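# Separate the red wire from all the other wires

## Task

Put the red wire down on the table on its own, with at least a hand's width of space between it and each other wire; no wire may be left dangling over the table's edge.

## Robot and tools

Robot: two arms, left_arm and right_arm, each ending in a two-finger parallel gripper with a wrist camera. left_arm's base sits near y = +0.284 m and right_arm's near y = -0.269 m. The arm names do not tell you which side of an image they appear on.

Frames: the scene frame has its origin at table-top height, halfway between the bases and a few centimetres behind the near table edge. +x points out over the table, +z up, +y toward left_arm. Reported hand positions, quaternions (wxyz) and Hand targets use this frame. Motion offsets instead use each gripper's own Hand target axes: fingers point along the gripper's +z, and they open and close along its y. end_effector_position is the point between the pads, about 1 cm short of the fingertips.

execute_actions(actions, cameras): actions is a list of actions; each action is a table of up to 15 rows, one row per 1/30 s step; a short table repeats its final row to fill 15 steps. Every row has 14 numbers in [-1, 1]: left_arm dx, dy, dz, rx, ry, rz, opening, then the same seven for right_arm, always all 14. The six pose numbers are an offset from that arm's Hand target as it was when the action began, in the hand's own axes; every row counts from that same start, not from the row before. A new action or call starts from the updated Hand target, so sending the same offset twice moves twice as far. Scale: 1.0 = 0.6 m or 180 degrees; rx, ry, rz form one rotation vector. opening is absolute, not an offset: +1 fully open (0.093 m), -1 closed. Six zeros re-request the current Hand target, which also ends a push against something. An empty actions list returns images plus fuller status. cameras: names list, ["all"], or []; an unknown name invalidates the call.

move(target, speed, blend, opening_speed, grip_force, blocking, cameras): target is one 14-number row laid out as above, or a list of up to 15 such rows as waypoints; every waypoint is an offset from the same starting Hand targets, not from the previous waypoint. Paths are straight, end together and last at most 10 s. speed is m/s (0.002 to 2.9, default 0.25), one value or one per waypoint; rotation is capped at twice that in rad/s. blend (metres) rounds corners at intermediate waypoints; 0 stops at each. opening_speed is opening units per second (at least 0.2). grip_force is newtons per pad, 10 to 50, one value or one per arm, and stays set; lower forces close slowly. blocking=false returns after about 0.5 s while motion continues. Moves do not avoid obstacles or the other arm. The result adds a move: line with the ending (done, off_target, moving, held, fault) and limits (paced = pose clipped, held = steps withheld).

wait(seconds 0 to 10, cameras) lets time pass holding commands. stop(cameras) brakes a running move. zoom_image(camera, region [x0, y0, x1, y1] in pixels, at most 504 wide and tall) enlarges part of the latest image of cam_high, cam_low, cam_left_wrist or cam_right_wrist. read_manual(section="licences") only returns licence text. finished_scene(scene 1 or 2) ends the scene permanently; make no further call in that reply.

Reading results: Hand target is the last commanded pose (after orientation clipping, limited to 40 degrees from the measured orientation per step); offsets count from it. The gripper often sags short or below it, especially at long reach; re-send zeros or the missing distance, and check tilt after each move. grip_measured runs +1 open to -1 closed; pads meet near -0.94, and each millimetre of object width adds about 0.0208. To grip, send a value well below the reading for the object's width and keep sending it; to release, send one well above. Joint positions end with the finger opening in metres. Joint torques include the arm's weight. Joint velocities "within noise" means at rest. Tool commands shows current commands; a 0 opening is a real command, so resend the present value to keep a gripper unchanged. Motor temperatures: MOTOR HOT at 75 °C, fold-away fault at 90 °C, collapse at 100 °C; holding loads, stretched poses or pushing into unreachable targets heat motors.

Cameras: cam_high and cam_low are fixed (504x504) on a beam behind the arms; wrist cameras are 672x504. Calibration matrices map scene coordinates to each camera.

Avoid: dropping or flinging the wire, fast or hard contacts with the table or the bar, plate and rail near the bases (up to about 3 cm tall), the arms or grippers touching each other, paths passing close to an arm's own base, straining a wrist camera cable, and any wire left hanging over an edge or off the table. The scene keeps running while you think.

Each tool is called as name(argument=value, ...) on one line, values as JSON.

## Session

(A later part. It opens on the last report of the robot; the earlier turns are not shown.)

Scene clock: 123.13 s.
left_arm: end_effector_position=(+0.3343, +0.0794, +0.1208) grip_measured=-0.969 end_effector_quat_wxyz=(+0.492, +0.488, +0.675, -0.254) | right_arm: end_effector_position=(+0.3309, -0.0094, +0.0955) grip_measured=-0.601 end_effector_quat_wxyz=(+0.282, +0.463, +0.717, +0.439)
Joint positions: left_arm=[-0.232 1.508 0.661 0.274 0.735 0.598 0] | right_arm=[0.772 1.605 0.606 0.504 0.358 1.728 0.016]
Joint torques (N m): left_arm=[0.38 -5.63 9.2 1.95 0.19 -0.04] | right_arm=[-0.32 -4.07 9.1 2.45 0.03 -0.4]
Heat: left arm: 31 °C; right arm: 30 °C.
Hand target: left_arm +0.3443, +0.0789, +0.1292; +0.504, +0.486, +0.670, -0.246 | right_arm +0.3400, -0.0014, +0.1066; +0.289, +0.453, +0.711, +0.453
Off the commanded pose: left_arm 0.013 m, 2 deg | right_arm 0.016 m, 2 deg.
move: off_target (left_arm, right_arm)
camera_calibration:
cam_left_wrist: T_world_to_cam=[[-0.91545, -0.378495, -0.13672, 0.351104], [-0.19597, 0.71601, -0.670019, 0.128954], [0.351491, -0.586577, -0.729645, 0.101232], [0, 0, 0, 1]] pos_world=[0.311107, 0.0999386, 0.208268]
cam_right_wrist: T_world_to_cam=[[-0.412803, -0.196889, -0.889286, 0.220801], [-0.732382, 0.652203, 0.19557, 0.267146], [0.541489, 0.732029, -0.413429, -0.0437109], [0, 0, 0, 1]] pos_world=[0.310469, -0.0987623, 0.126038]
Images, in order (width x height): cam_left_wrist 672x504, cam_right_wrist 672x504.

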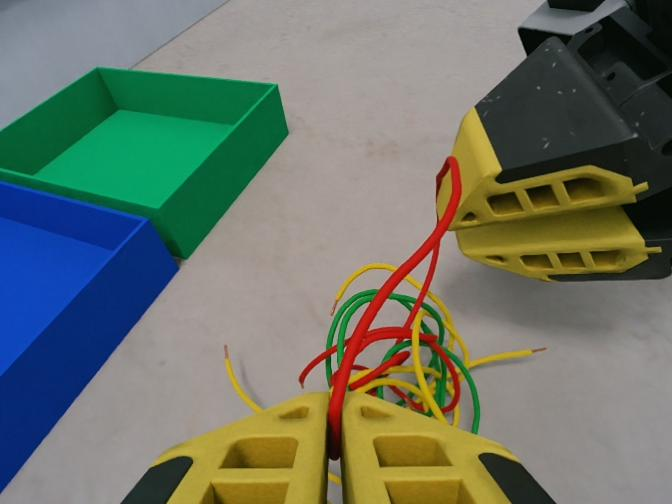

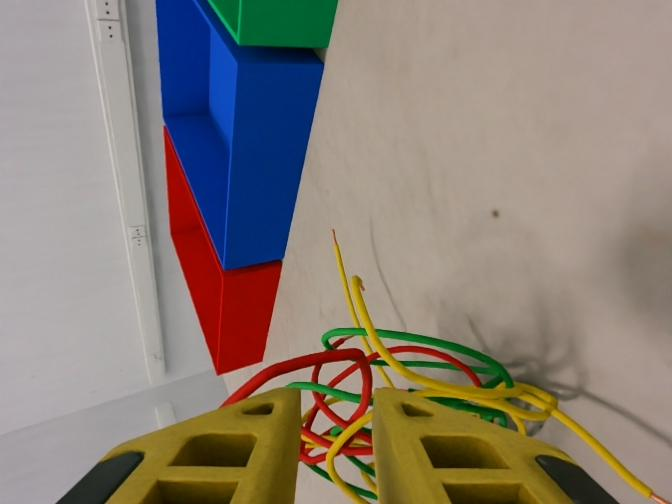

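move(target=[[0,0,0,0,0,0,-1.0,0,0,0,0,0,0,-1.0],[0,0,0,0,0,0,-1.0,-0.1175,-0.0317,-0.0578,0,-0.0755,0.0352,-1.0]], speed=0.07, opening_speed=1.2, cameras=["all"])

zoom_image(camera="cam_left_wrist", region=[290, 180, 510, 400])

Scene clock: 127.13 s.
left_arm: end_effector_position=(+0.3343, +0.0794, +0.1208) grip_measured=-0.969 end_effector_quat_wxyz=(+0.492, +0.488, +0.675, -0.254) | right_arm: end_effector_position=(+0.3337, -0.0745, +0.0954) grip_measured=-0.978 end_effector_quat_wxyz=(+0.335, +0.535, +0.661, +0.406)
Joint positions: left_arm=[-0.232 1.508 0.661 0.274 0.735 0.598 0] | right_arm=[0.704 1.494 0.498 0.486 0.498 1.796 0]
Joint torques (N m): left_arm=[0.38 -5.64 9.18 1.95 0.18 -0.04] | right_arm=[-0.38 -6.58 5.39 2.17 0.47 -0.11]
Heat: left arm: 31 °C; right arm: 31 °C.
Hand target: left_arm +0.3443, +0.0789, +0.1292; +0.504, +0.486, +0.670, -0.246 | right_arm +0.3340, -0.0818, +0.1042; +0.345, +0.542, +0.646, +0.411
Off the commanded pose: left_arm 0.013 m, 2 deg | right_arm 0.011 m, 2 deg.
move: off_target (left_arm, right_arm)
camera_calibration:
cam_left_wrist: T_world_to_cam=[[-0.91545, -0.378495, -0.13672, 0.351104], [-0.19597, 0.71601, -0.670019, 0.128954], [0.351491, -0.586577, -0.729645, 0.101232], [0, 0, 0, 1]] pos_world=[0.311107, 0.0999386, 0.208268]
cam_right_wrist: T_world_to_cam=[[-0.43442, -0.108715, -0.894125, 0.22333], [-0.574808, 0.797728, 0.182282, 0.2712], [0.693452, 0.593137, -0.409039, -0.0591887], [0, 0, 0, 1]] pos_world=[0.293951, -0.156958, 0.12604]

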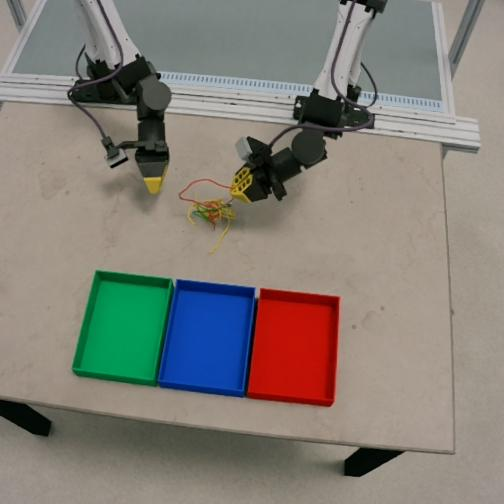

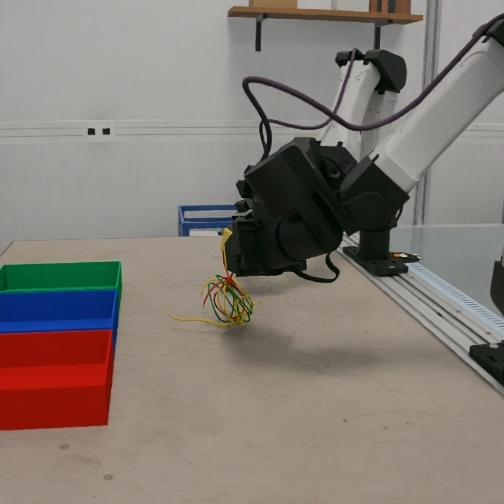

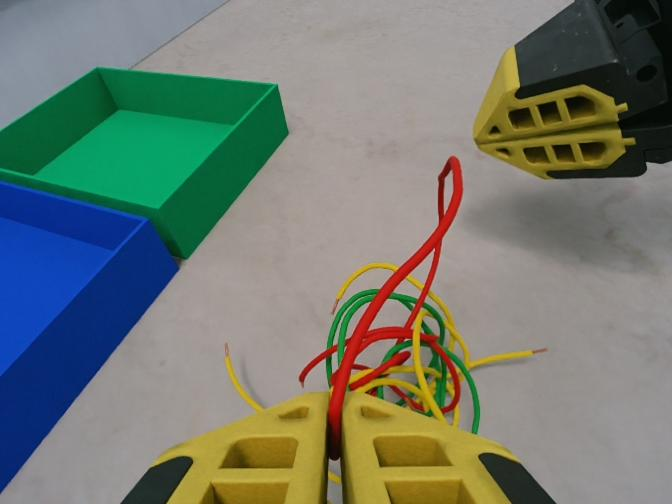

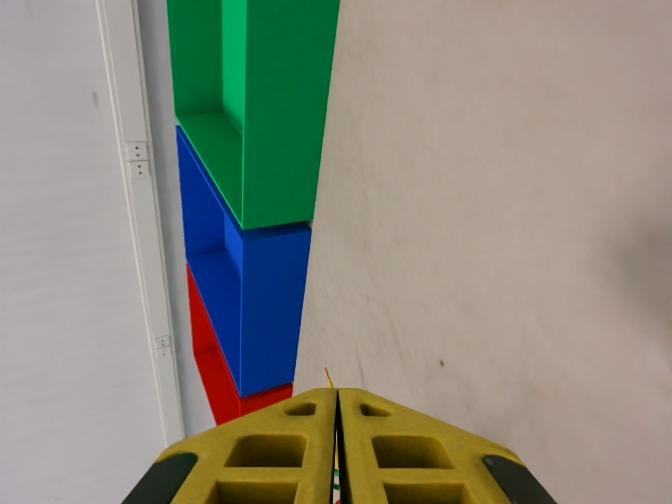

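Scaled by 2.291 from the camera's 672x504 image, which has a finer 960x720 frame.

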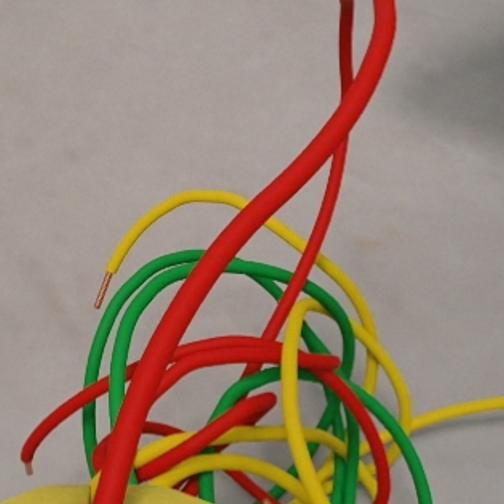

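move(target=[[0,0,0,0,0,0,-1.0,0.0402,-0.0122,-0.0687,0,0,0,-0.4],[0,0,0,0,0,0,-1.0,0.124,0.0027,-0.0492,0,0,0,-0.4],[0,0,0,0,0,0,-1.0,0.1242,0.0028,0.034,0,0,0,-0.4]], speed=[0.2,0.2,0.12], blend=[0.02,0.01,0], cameras=["cam_left_wrist", "cam_right_wrist"])

zoom_image(camera="cam_right_wrist", region=[180, 250, 440, 450])

zoom_image(camera="cam_left_wrist", region=[320, 130, 560, 350])

Scene clock: 129.97 s.
left_arm: end_effector_position=(+0.3344, +0.0794, +0.1208) grip_measured=-0.969 end_effector_quat_wxyz=(+0.492, +0.488, +0.675, -0.254) | right_arm: end_effector_position=(+0.3322, -0.0145, +0.0893) grip_measured=-0.401 end_effector_quat_wxyz=(+0.344, +0.548, +0.649, +0.399)
Joint positions: left_arm=[-0.232 1.508 0.661 0.274 0.734 0.598 0] | right_arm=[0.876 1.692 0.684 0.425 0.682 1.928 0.026]
Joint torques (N m): left_arm=[0.39 -5.63 9.2 1.95 0.18 -0.04] | right_arm=[-0.24 -4.34 8.79 2.22 0.17 -0.41]
Heat: left arm: 31 °C; right arm: 31 °C.
Hand target: left_arm +0.3443, +0.0790, +0.1292; +0.504, +0.486, +0.670, -0.246 | right_arm +0.3399, -0.0051, +0.0970; +0.345, +0.542, +0.646, +0.411
Off the commanded pose: left_arm 0.013 m, 2 deg | right_arm 0.014 m, 2 deg.
move: off_target (left_arm, right_arm)
camera_calibration:
cam_left_wrist: T_world_to_cam=[[-0.915306, -0.378785, -0.13688, 0.351213], [-0.196141, 0.716049, -0.669927, 0.129004], [0.351771, -0.58634, -0.7297, 0.101097], [0, 0, 0, 1]] pos_world=[0.311208, 0.0999387, 0.208268]
cam_right_wrist: T_world_to_cam=[[-0.437309, -0.0907062, -0.894725, 0.224997], [-0.540496, 0.821675, 0.180874, 0.212661], [0.718766, 0.562693, -0.408352, -0.105073], [0, 0, 0, 1]] pos_world=[0.288858, -0.0952056, 0.119939]
Images, in order (width x height): cam_left_wrist 672x504, cam_right_wrist 672x504.

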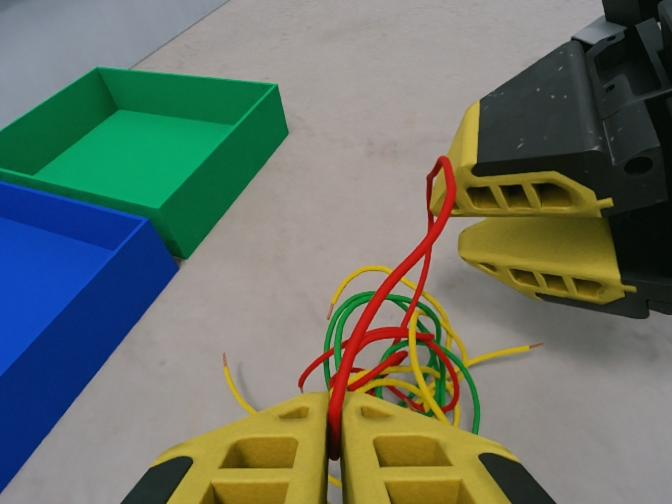

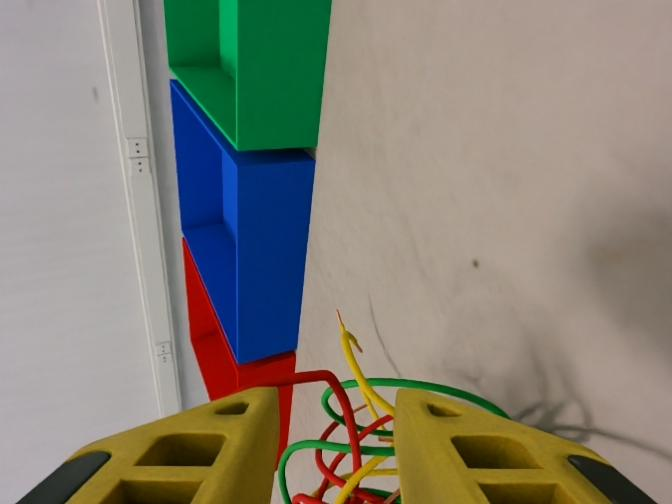

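Scaled by 1.938 from the camera's 672x504 image, which has a finer 960x720 frame.

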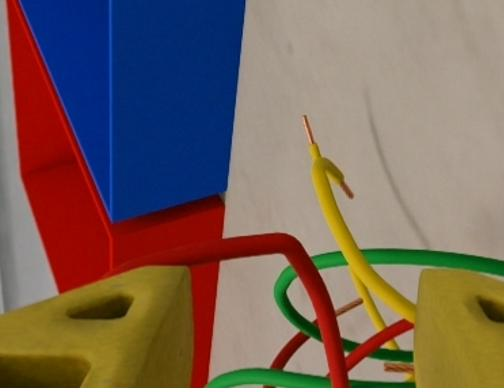

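Scaled by 2.100 from the camera's 672x504 image, which has a finer 960x720 frame.

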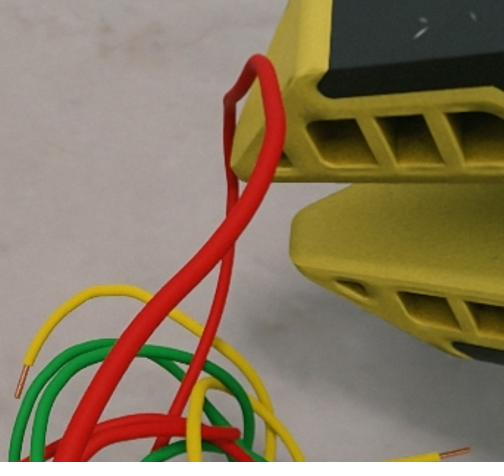

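move(target=[[0,0,0,0,0,0,-1.0,0.0283,-0.0088,-0.02,0,0,0,-0.5],[0,0,0,0,0,0,-1.0,0.0283,-0.0088,0.0233,0,0,0,-0.5]], speed=[0.12,0.1], blend=[0.008,0], cameras=["cam_left_wrist", "cam_right_wrist"])

zoom_image(camera="cam_right_wrist", region=[180, 250, 440, 450])

zoom_image(camera="cam_left_wrist", region=[320, 130, 560, 350])

Scene clock: 132.60 s.
left_arm: end_effector_position=(+0.3344, +0.0794, +0.1208) grip_measured=-0.969 end_effector_quat_wxyz=(+0.492, +0.488, +0.675, -0.254) | right_arm: end_effector_position=(+0.3395, +0.0030, +0.0771) grip_measured=-0.498 end_effector_quat_wxyz=(+0.344, +0.547, +0.652, +0.397)
Joint positions: left_arm=[-0.232 1.508 0.661 0.274 0.734 0.598 0] | right_arm=[0.889 1.791 0.746 0.45 0.691 1.934 0.021]
Joint torques (N m): left_arm=[0.4 -5.63 9.21 1.95 0.18 -0.04] | right_arm=[-0.02 -5.19 8.83 2.2 0.25 -0.36]
Heat: left arm: 31 °C; right arm: 31 °C.
Hand target: left_arm +0.3443, +0.0790, +0.1292; +0.504, +0.486, +0.670, -0.246 | right_arm +0.3472, +0.0134, +0.0863; +0.345, +0.542, +0.646, +0.411
Off the commanded pose: left_arm 0.013 m, 2 deg | right_arm 0.016 m, 2 deg.
move: off_target (left_arm, right_arm)
camera_calibration:
cam_left_wrist: T_world_to_cam=[[-0.915306, -0.378785, -0.13688, 0.351213], [-0.196141, 0.716049, -0.669927, 0.129004], [0.351771, -0.58634, -0.7297, 0.101097], [0, 0, 0, 1]] pos_world=[0.311208, 0.0999387, 0.208268]
cam_right_wrist: T_world_to_cam=[[-0.440384, -0.0983755, -0.892404, 0.21976], [-0.542535, 0.821128, 0.177212, 0.2054], [0.715345, 0.562202, -0.414984, -0.123514], [0, 0, 0, 1]] pos_world=[0.29657, -0.0776003, 0.108459]
Images, in order (width x height): cam_left_wrist 672x504, cam_right_wrist 672x504.

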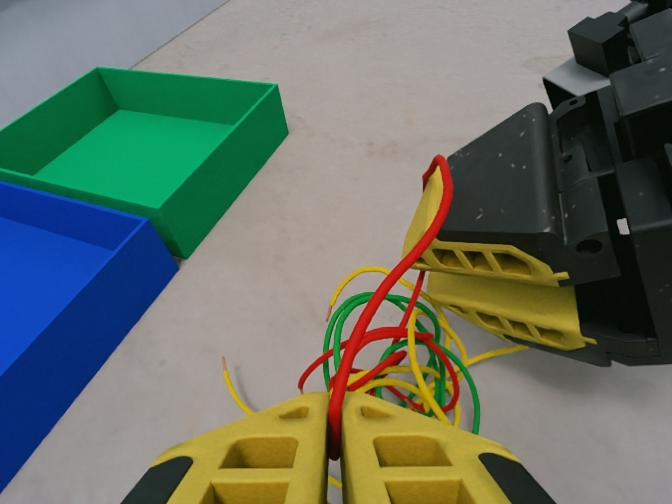

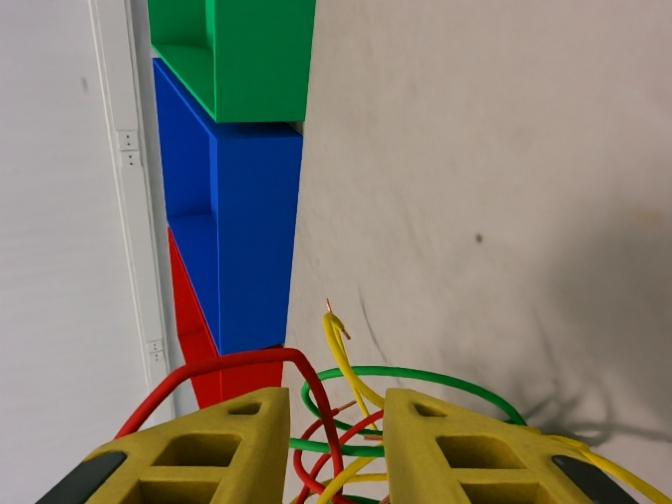

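Scaled by 1.938 from the camera's 672x504 image, which has a finer 960x720 frame.

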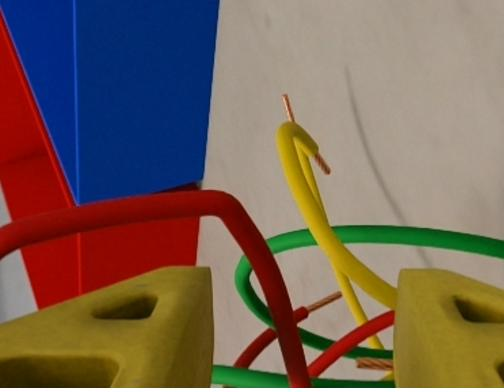

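Scaled by 2.100 from the camera's 672x504 image, which has a finer 960x720 frame.

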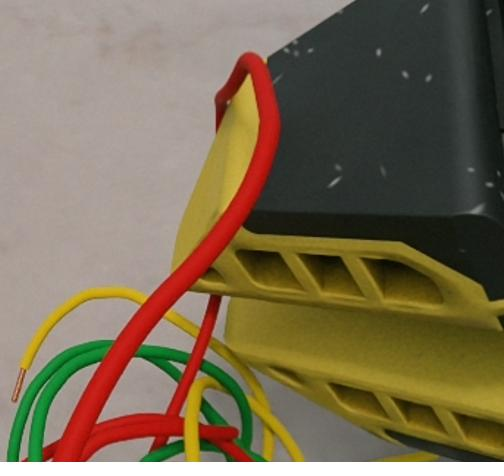

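move(target=[[0,0,0,0,0,0,-1.0,0,0,0,0,0,0,-1.0],[0,0,0,0,0,0,-1.0,-0.1022,-0.0108,-0.0428,0,0,0,-1.0]], speed=0.07, opening_speed=1.2, cameras=["all"])

zoom_image(camera="cam_left_wrist", region=[290, 180, 510, 400])

Scene clock: 135.37 s.
left_arm: end_effector_position=(+0.3333, +0.0787, +0.1213) grip_measured=-0.969 end_effector_quat_wxyz=(+0.492, +0.489, +0.673, -0.257) | right_arm: end_effector_position=(+0.3314, -0.0358, +0.0887) grip_measured=-0.974 end_effector_quat_wxyz=(+0.325, +0.539, +0.650, +0.425)
Joint positions: left_arm=[-0.232 1.508 0.661 0.274 0.743 0.597 0] | right_arm=[0.805 1.623 0.564 0.549 0.568 1.875 0]
Joint torques (N m): left_arm=[0.4 -5.64 9.18 1.94 0.11 -0.03] | right_arm=[-1.36 -7.3 4.4 1.96 0.57 -0.38]
Heat: left arm: 31 °C; right arm: 31 °C.
Hand target: left_arm +0.3443, +0.0790, +0.1292; +0.504, +0.486, +0.670, -0.246 | right_arm +0.3323, -0.0516, +0.0913; +0.345, +0.542, +0.646, +0.411
Off the commanded pose: left_arm 0.014 m, 2 deg | right_arm 0.016 m, 3 deg.
move: off_target (left_arm, right_arm)
camera_calibration:
cam_left_wrist: T_world_to_cam=[[-0.918075, -0.373098, -0.133927, 0.350133], [-0.192086, 0.714249, -0.673016, 0.128899], [0.346759, -0.592154, -0.727401, 0.103291], [0, 0, 0, 1]] pos_world=[0.310391, 0.099732, 0.208778]
cam_right_wrist: T_world_to_cam=[[-0.424352, -0.068236, -0.902923, 0.219352], [-0.580172, 0.786079, 0.213261, 0.238886], [0.695217, 0.614348, -0.373163, -0.0862595], [0, 0, 0, 1]] pos_world=[0.291647, -0.119823, 0.114924]

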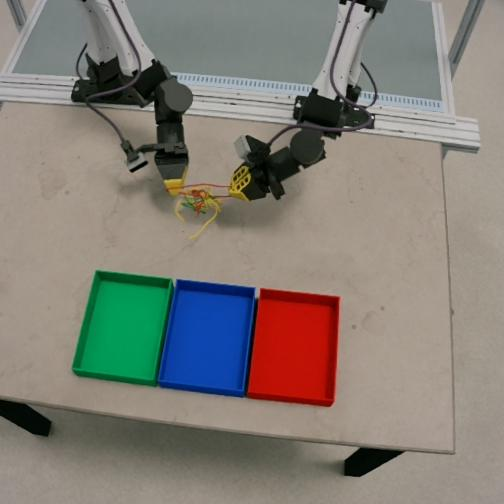

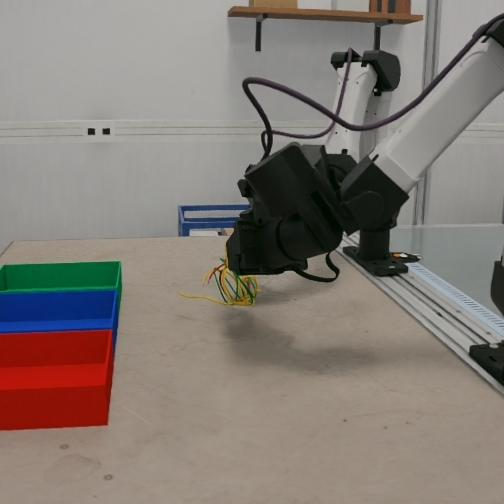

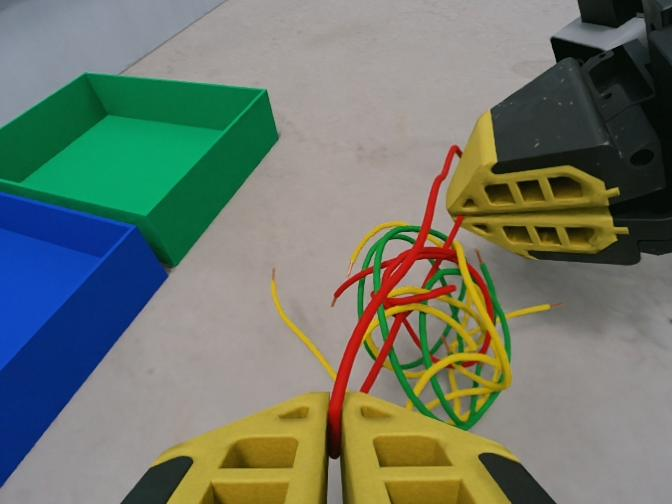

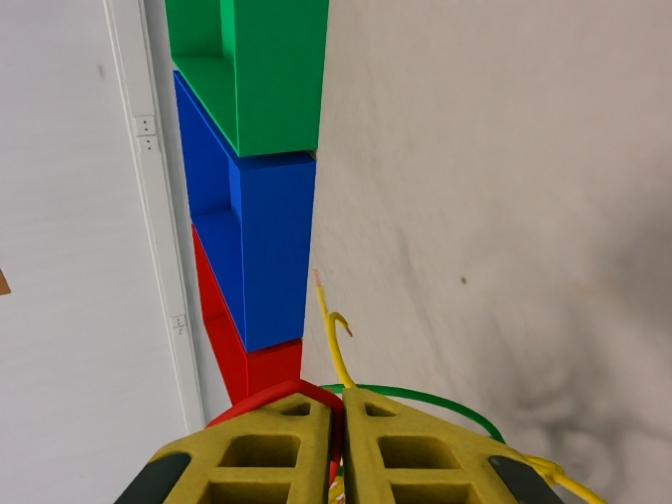

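Scaled by 2.291 from the camera's 672x504 image, which has a finer 960x720 frame.

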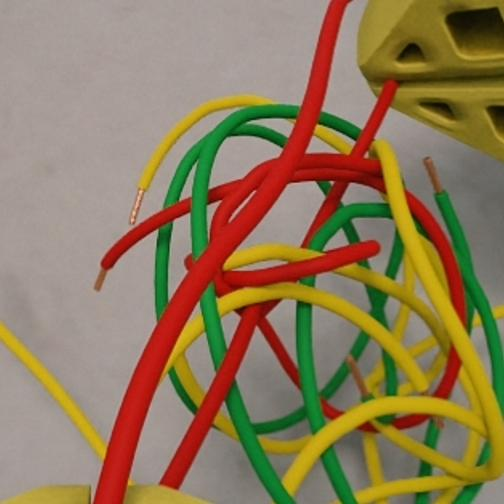

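zoom_image(camera="cam_left_wrist", region=[370, 230, 480, 330])

zoom_image(camera="cam_left_wrist", region=[430, 230, 500, 290])

zoom_image(camera="cam_left_wrist", region=[370, 270, 420, 330])

Scaled by 4.582 from the camera's 672x504 image, which has a finer 960x720 frame.

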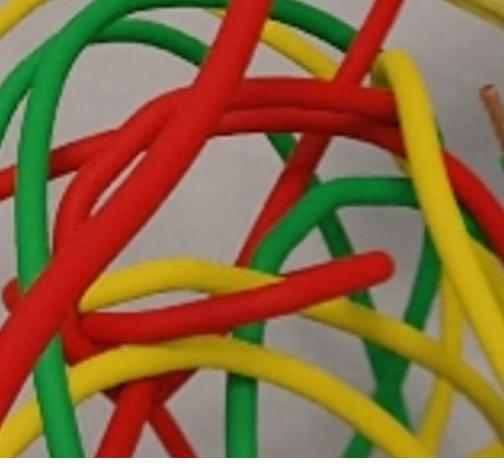

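Scaled by 7.200 from the camera's 672x504 image, which has a finer 960x720 frame.

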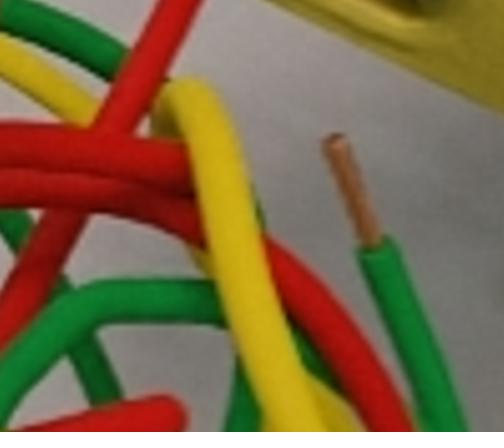

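Scaled by 8.400 from the camera's 672x504 image, which has a finer 960x720 frame.

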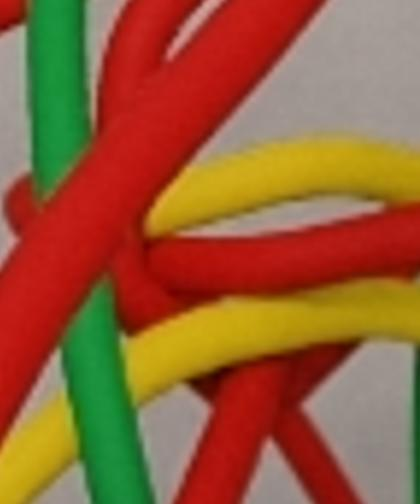

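move(target=[[0,0,0,0,0,0,-1.0,0.1135,0.104,-0.0008,0,0,0,-1.0],[0,0,0,0,0,0,-0.6,0.1135,0.104,-0.0008,0,0,0,-1.0],[0,0,-0.1,0,0,0,-0.6,0.1135,0.104,-0.0008,0,0,0,-1.0]], speed=[0.12,0.1,0.15], cameras=["all"])

zoom_image(camera="cam_left_wrist", region=[230, 180, 480, 400])

Scene clock: 141.80 s.
left_arm: end_effector_position=(+0.3212, +0.1276, +0.1471) grip_measured=-0.602 end_effector_quat_wxyz=(+0.499, +0.481, +0.677, -0.247) | right_arm: end_effector_position=(+0.3413, +0.0130, +0.1376) grip_measured=-0.974 end_effector_quat_wxyz=(+0.339, +0.538, +0.660, +0.401)
Joint positions: left_arm=[-0.07 1.34 0.661 0.037 0.851 0.708 0.016] | right_arm=[0.9 1.651 0.882 0.179 0.679 1.922 0]
Joint torques (N m): left_arm=[0.57 -6.84 6.99 1.62 0.4 0.15] | right_arm=[0.72 -5.03 9.84 2.06 0.56 -0.11]
Heat: left arm: 31 °C; right arm: 32 °C.
Hand target: left_arm +0.3182, +0.1283, +0.1514; +0.504, +0.486, +0.670, -0.246 | right_arm +0.3461, +0.0201, +0.1481; +0.345, +0.542, +0.646, +0.411
Off the commanded pose: left_arm 0.005 m, 1 deg | right_arm 0.014 m, 2 deg.
move: off_target (right_arm); target 2's new opening was sent with left_arm's hand 0.013 m and 2 deg from that target
camera_calibration:
cam_left_wrist: T_world_to_cam=[[-0.905431, -0.399403, -0.14378, 0.361471], [-0.205563, 0.708886, -0.674703, 0.114213], [0.371402, -0.581341, -0.72395, 0.145368], [0, 0, 0, 1]] pos_world=[0.296775, 0.147917, 0.234271]
cam_right_wrist: T_world_to_cam=[[-0.437594, -0.111276, -0.892261, 0.274708], [-0.563705, 0.807048, 0.175811, 0.195153], [0.700534, 0.579906, -0.415887, -0.100361], [0, 0, 0, 1]] pos_world=[0.300525, -0.0687293, 0.169062]

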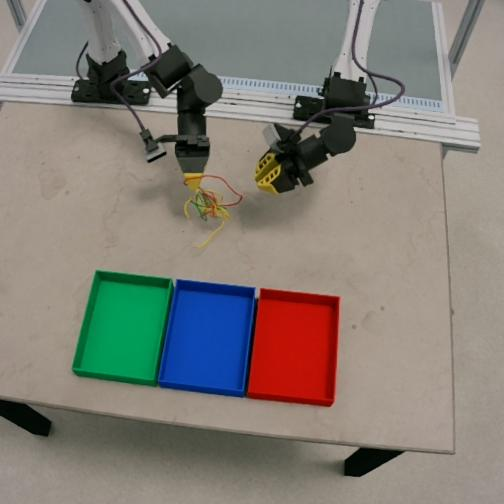

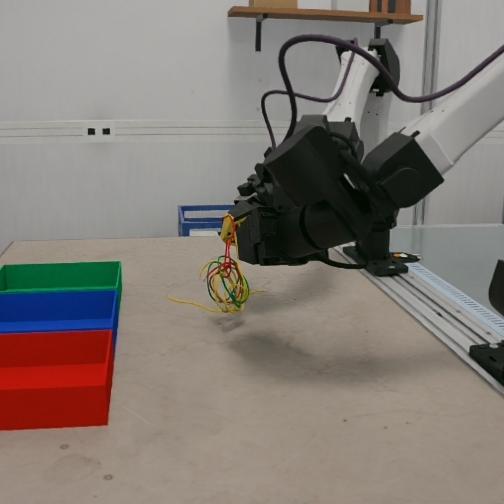

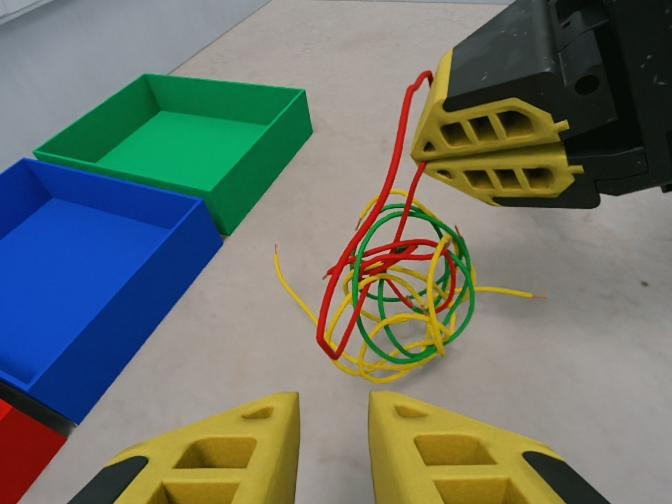

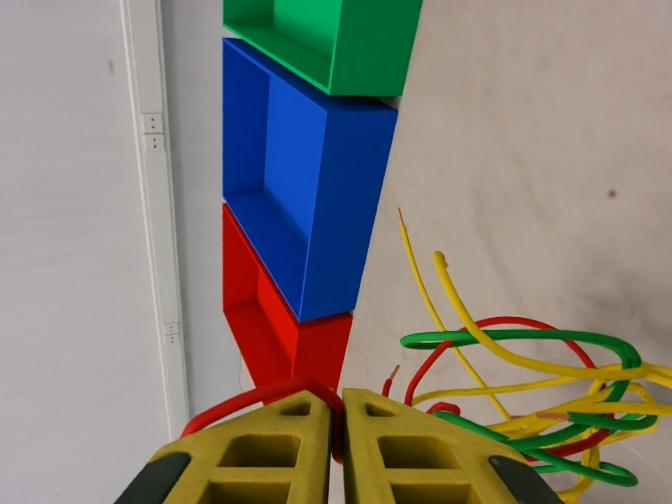

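Scaled by 2.016 from the camera's 672x504 image, which has a finer 960x720 frame.

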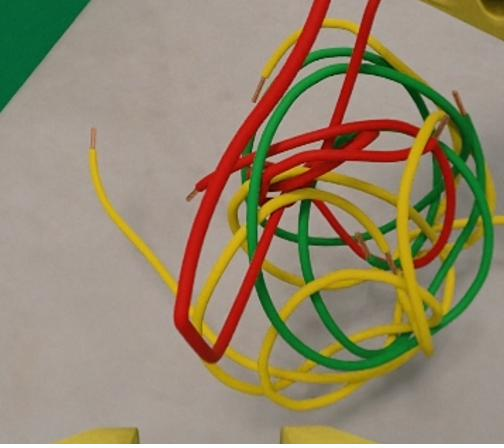

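zoom_image(camera="cam_left_wrist", region=[330, 220, 470, 340])

zoom_image(camera="cam_left_wrist", region=[340, 230, 410, 300])

zoom_image(camera="cam_left_wrist", region=[400, 220, 470, 290])

Scaled by 3.600 from the camera's 672x504 image, which has a finer 960x720 frame.

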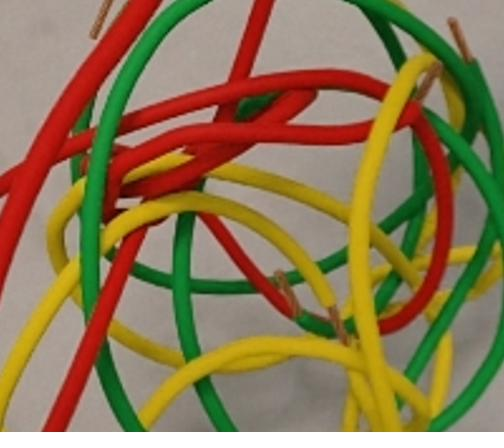

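Scaled by 7.200 from the camera's 672x504 image, which has a finer 960x720 frame.

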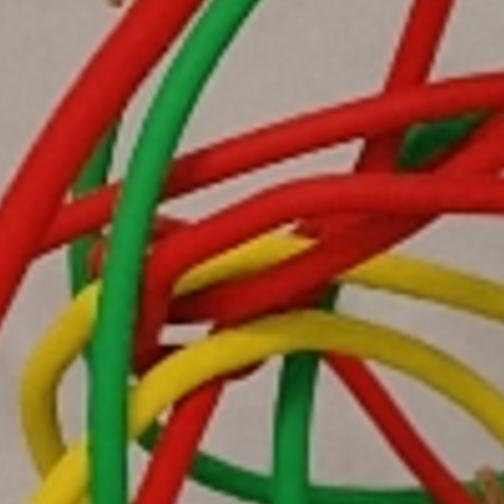

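Scaled by 7.200 from the camera's 672x504 image, which has a finer 960x720 frame.

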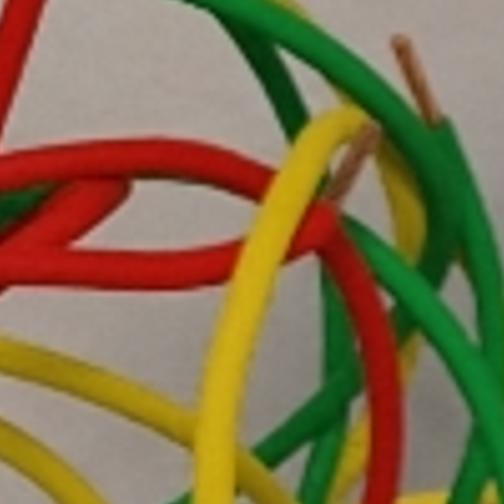

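move(target=[0,0,0,0,0,0,-0.6,0,0,0,0,0.2514,-0.1173,-1.0], speed=0.3, cameras=["cam_left_wrist", "cam_right_wrist"])

zoom_image(camera="cam_left_wrist", region=[270, 200, 470, 390])

zoom_image(camera="cam_left_wrist", region=[340, 220, 440, 320])

Scene clock: 147.00 s.
left_arm: end_effector_position=(+0.3211, +0.1275, +0.1470) grip_measured=-0.602 end_effector_quat_wxyz=(+0.499, +0.481, +0.677, -0.247) | right_arm: end_effector_position=(+0.3371, +0.0141, +0.1319) grip_measured=-0.974 end_effector_quat_wxyz=(+0.127, +0.237, +0.821, +0.504)
Joint positions: left_arm=[-0.07 1.34 0.661 0.036 0.851 0.709 0.016] | right_arm=[0.511 1.582 0.794 0.252 -0.417 1.336 0]
Joint torques (N m): left_arm=[0.58 -6.83 7.01 1.62 0.41 0.16] | right_arm=[-0.34 -5.23 10.24 2.36 -0.34 -0.36]
Heat: left arm: 31 °C; right arm: 33 °C.
Hand target: left_arm +0.3182, +0.1282, +0.1514; +0.504, +0.486, +0.670, -0.246 | right_arm +0.3460, +0.0200, +0.1479; +0.139, +0.219, +0.815, +0.519
Off the commanded pose: left_arm 0.005 m, 1 deg | right_arm 0.020 m, 3 deg.
move: off_target (right_arm)
camera_calibration:
cam_left_wrist: T_world_to_cam=[[-0.905668, -0.399011, -0.14337, 0.361372], [-0.205587, 0.709016, -0.67456, 0.114099], [0.370809, -0.581452, -0.724164, 0.145539], [0, 0, 0, 1]] pos_world=[0.296773, 0.147917, 0.234171]
cam_right_wrist: T_world_to_cam=[[-0.252939, -0.387938, -0.886299, 0.208788], [-0.967281, 0.120084, 0.223489, 0.332243], [0.0197301, 0.913829, -0.405619, 0.123016], [0, 0, 0, 1]] pos_world=[0.371756, -0.071316, 0.160693]
Images, in order (width x height): cam_left_wrist 672x504, cam_right_wrist 672x504.

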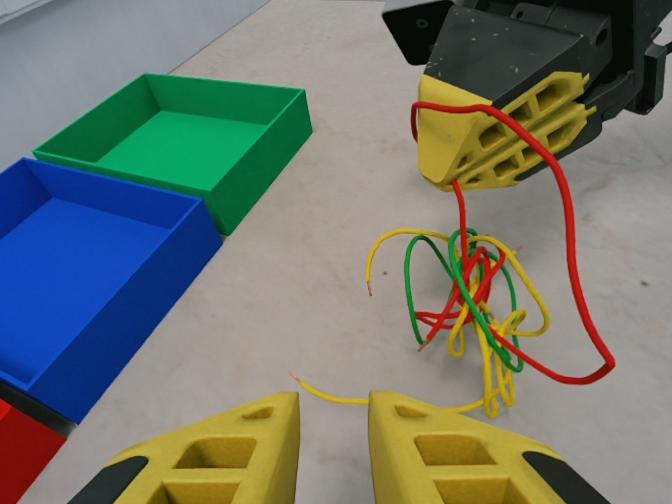

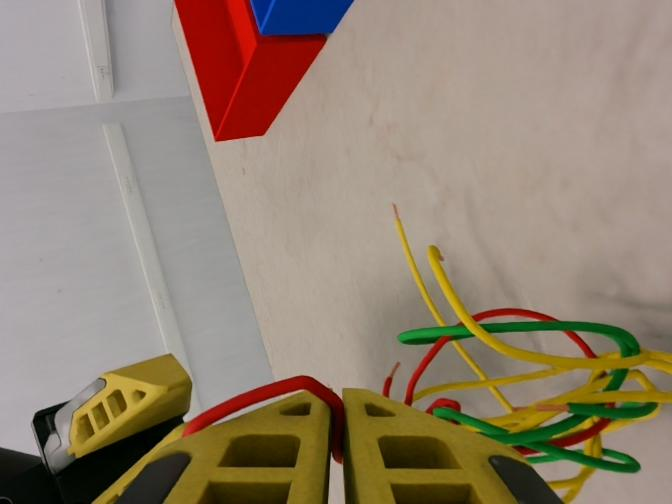

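Scaled by 2.520 from the camera's 672x504 image, which has a finer 960x720 frame.

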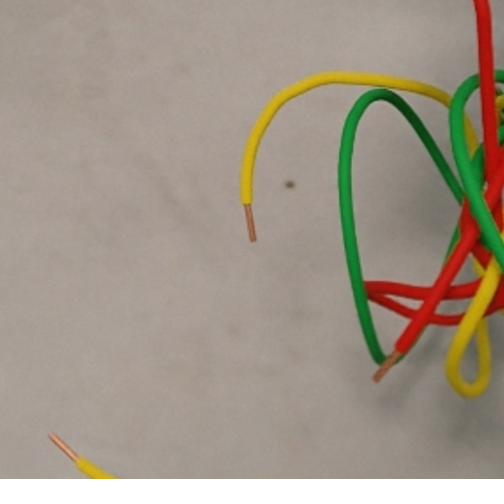

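Scaled by 5.040 from the camera's 672x504 image, which has a finer 960x720 frame.

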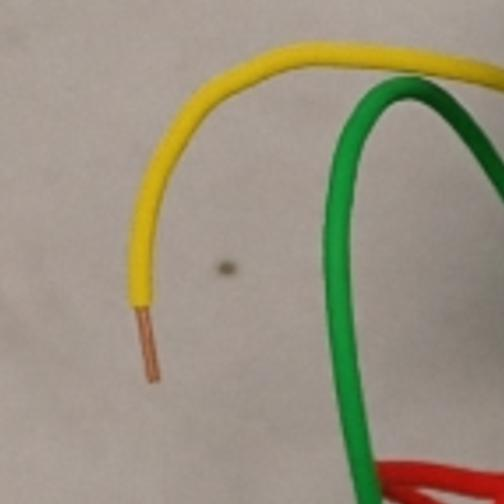

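zoom_image(camera="cam_left_wrist", region=[400, 220, 540, 360])

zoom_image(camera="cam_left_wrist", region=[410, 290, 480, 360])

zoom_image(camera="cam_left_wrist", region=[440, 220, 520, 310])

Scaled by 3.600 from the camera's 672x504 image, which has a finer 960x720 frame.

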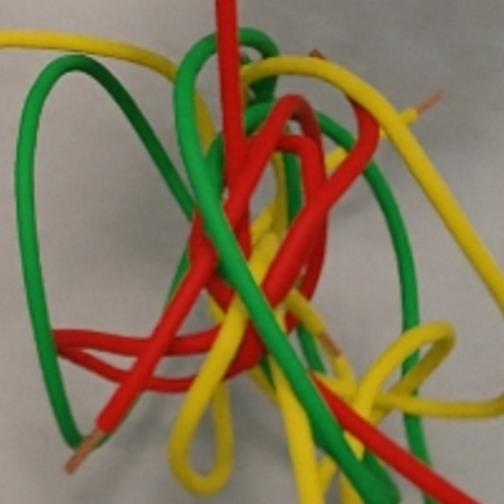

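Scaled by 7.200 from the camera's 672x504 image, which has a finer 960x720 frame.

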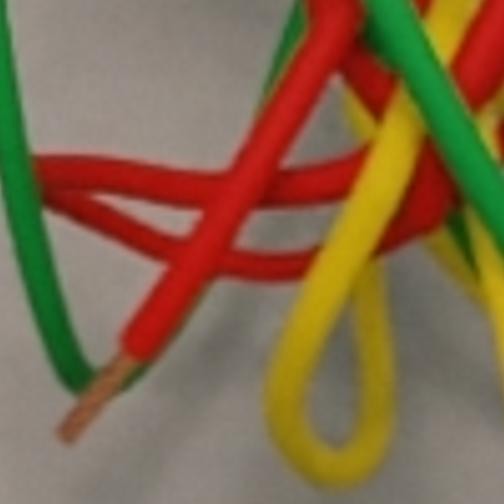

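Scaled by 5.600 from the camera's 672x504 image, which has a finer 960x720 frame.

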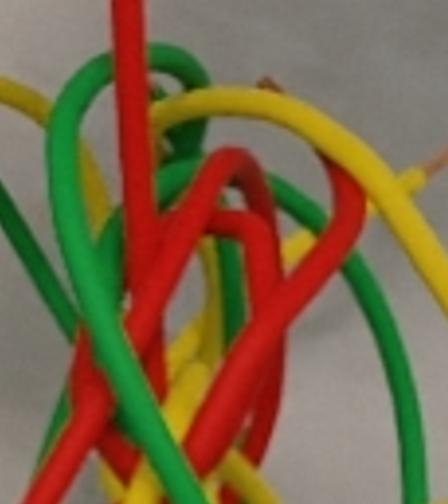

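zoom_image(camera="cam_left_wrist", region=[465, 222, 525, 282])

zoom_image(camera="cam_left_wrist", region=[445, 260, 505, 330])

zoom_image(camera="cam_right_wrist", region=[370, 290, 540, 480])

Scaled by 8.400 from the camera's 672x504 image, which has a finer 960x720 frame.

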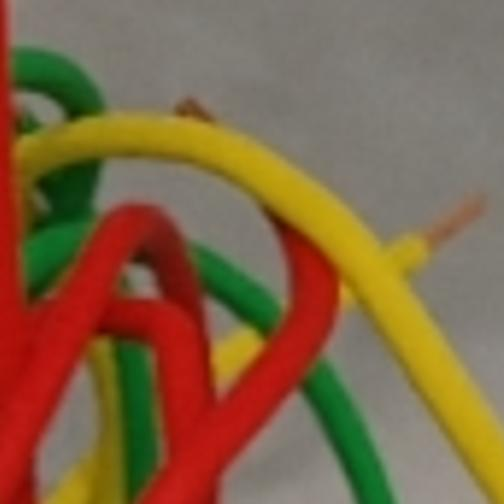

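Scaled by 7.200 from the camera's 672x504 image, which has a finer 960x720 frame.

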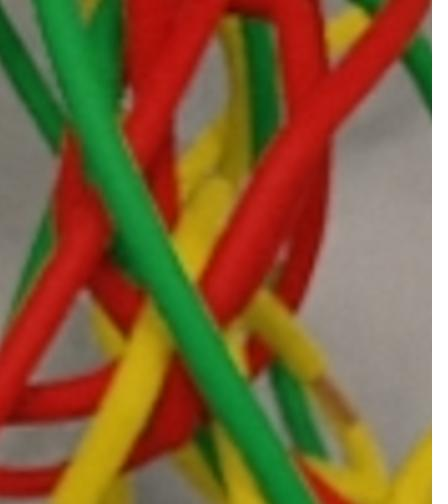

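Scaled by 2.653 from the camera's 672x504 image, which has a finer 960x720 frame.

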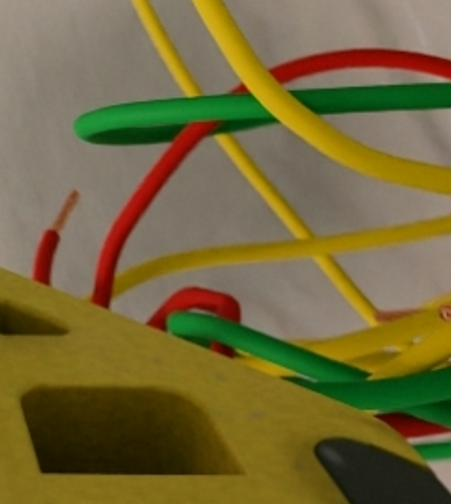

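move(target=[[-0.002,-0.0943,0.0198,0,0.128,0,-0.6,0,-0.0378,0.0177,0,0,0,-1.0],[-0.002,-0.0943,0.0198,0,0.128,0,-0.6,0,-0.0378,0.0177,0,0,0,-0.6],[-0.002,-0.0943,0.0198,0,0.128,0,-0.6,0,-0.0378,-0.12,0,0,0,-0.6]], speed=[0.12,0.1,0.15], opening_speed=1.0, cameras=["all"])

zoom_image(camera="cam_left_wrist", region=[230, 180, 480, 400])

Scene clock: 157.77 s.
left_arm: end_effector_position=(+0.2680, +0.0985, +0.1231) grip_measured=-0.602 end_effector_quat_wxyz=(+0.343, +0.527, +0.764, -0.148) | right_arm: end_effector_position=(+0.3122, -0.0434, +0.1523) grip_measured=-0.601 end_effector_quat_wxyz=(+0.132, +0.232, +0.816, +0.512)
Joint positions: left_arm=[-0.399 1.23 0.77 -0.433 0.357 0.662 0.016] | right_arm=[0.369 1.338 0.665 0.124 -0.542 1.256 0.016]
Joint torques (N m): left_arm=[-0.76 -5.96 10.1 1.5 0.15 -0.07] | right_arm=[-0.39 -5.68 6.32 2.26 -0.39 -0.37]
Heat: left arm: 32 °C; right arm: 33 °C.
Hand target: left_arm +0.2724, +0.0950, +0.1390; +0.360, +0.526, +0.757, -0.144 | right_arm +0.3086, -0.0447, +0.1579; +0.139, +0.219, +0.815, +0.519
Off the commanded pose: left_arm 0.017 m, 2 deg | right_arm 0.007 m, 2 deg.
move: off_target (left_arm)
camera_calibration:
cam_left_wrist: T_world_to_cam=[[-0.912631, -0.388392, -0.127502, 0.297026], [-0.332564, 0.8868, -0.320917, 0.080733], [0.23771, -0.250476, -0.938486, 0.160481], [0, 0, 0, 1]] pos_world=[0.259776, 0.0839652, 0.214389]
cam_right_wrist: T_world_to_cam=[[-0.235766, -0.374835, -0.896612, 0.195051], [-0.971447, 0.116098, 0.206909, 0.314204], [0.0265385, 0.919793, -0.391505, 0.180332], [0, 0, 0, 1]] pos_world=[0.346433, -0.129234, 0.180475]

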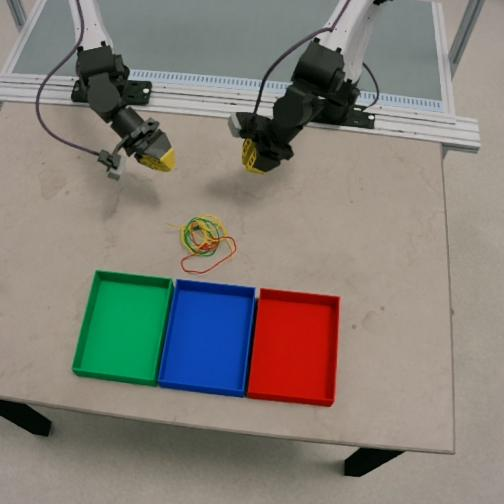

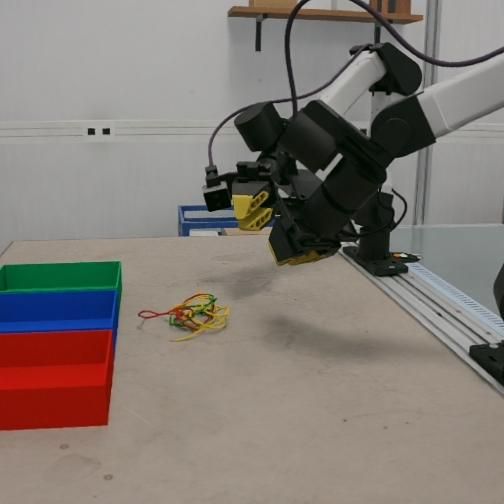

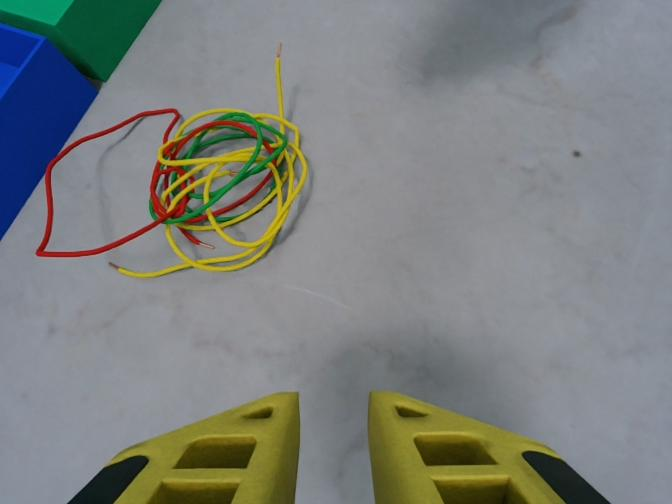

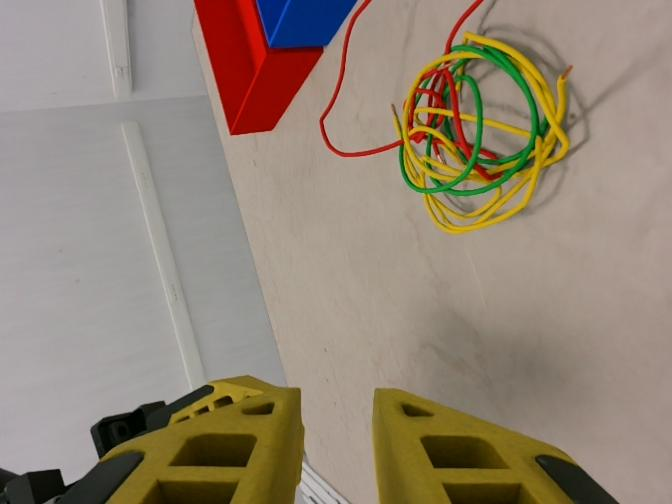

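Scaled by 2.016 from the camera's 672x504 image, which has a finer 960x720 frame.

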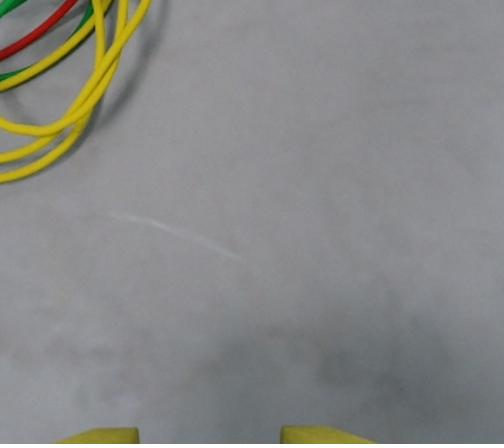

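zoom_image(camera="cam_left_wrist", region=[20, 30, 330, 290])

zoom_image(camera="cam_left_wrist", region=[140, 90, 320, 280])

zoom_image(camera="cam_right_wrist", region=[310, 0, 600, 250])

Scaled by 1.626 from the camera's 672x504 image, which has a finer 960x720 frame.

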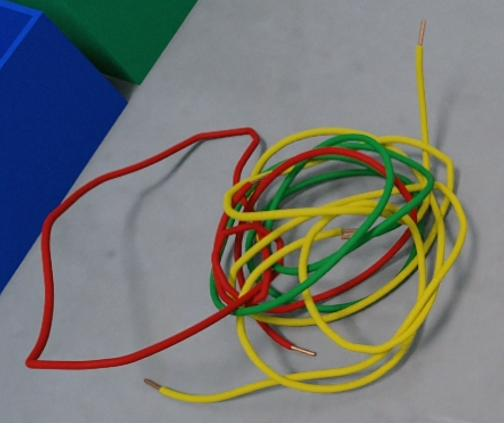

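Scaled by 2.653 from the camera's 672x504 image, which has a finer 960x720 frame.

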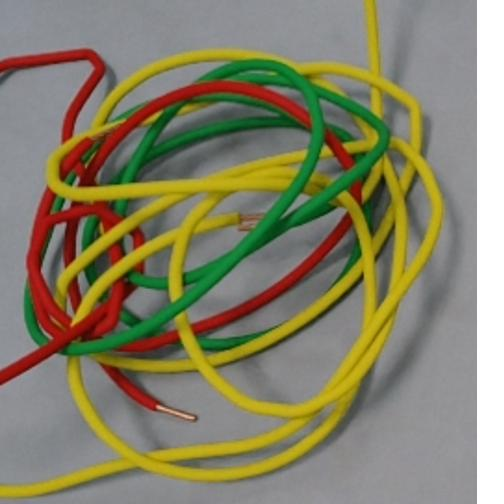

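Scaled by 1.738 from the camera's 672x504 image, which has a finer 960x720 frame.

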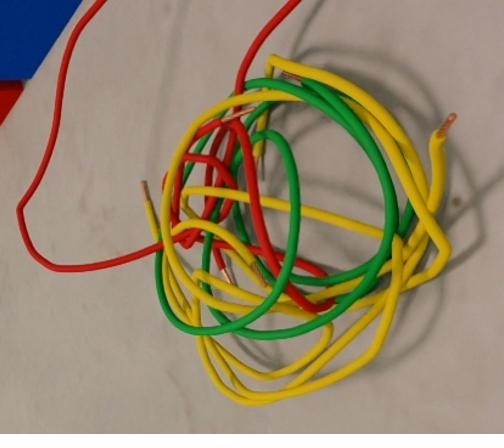

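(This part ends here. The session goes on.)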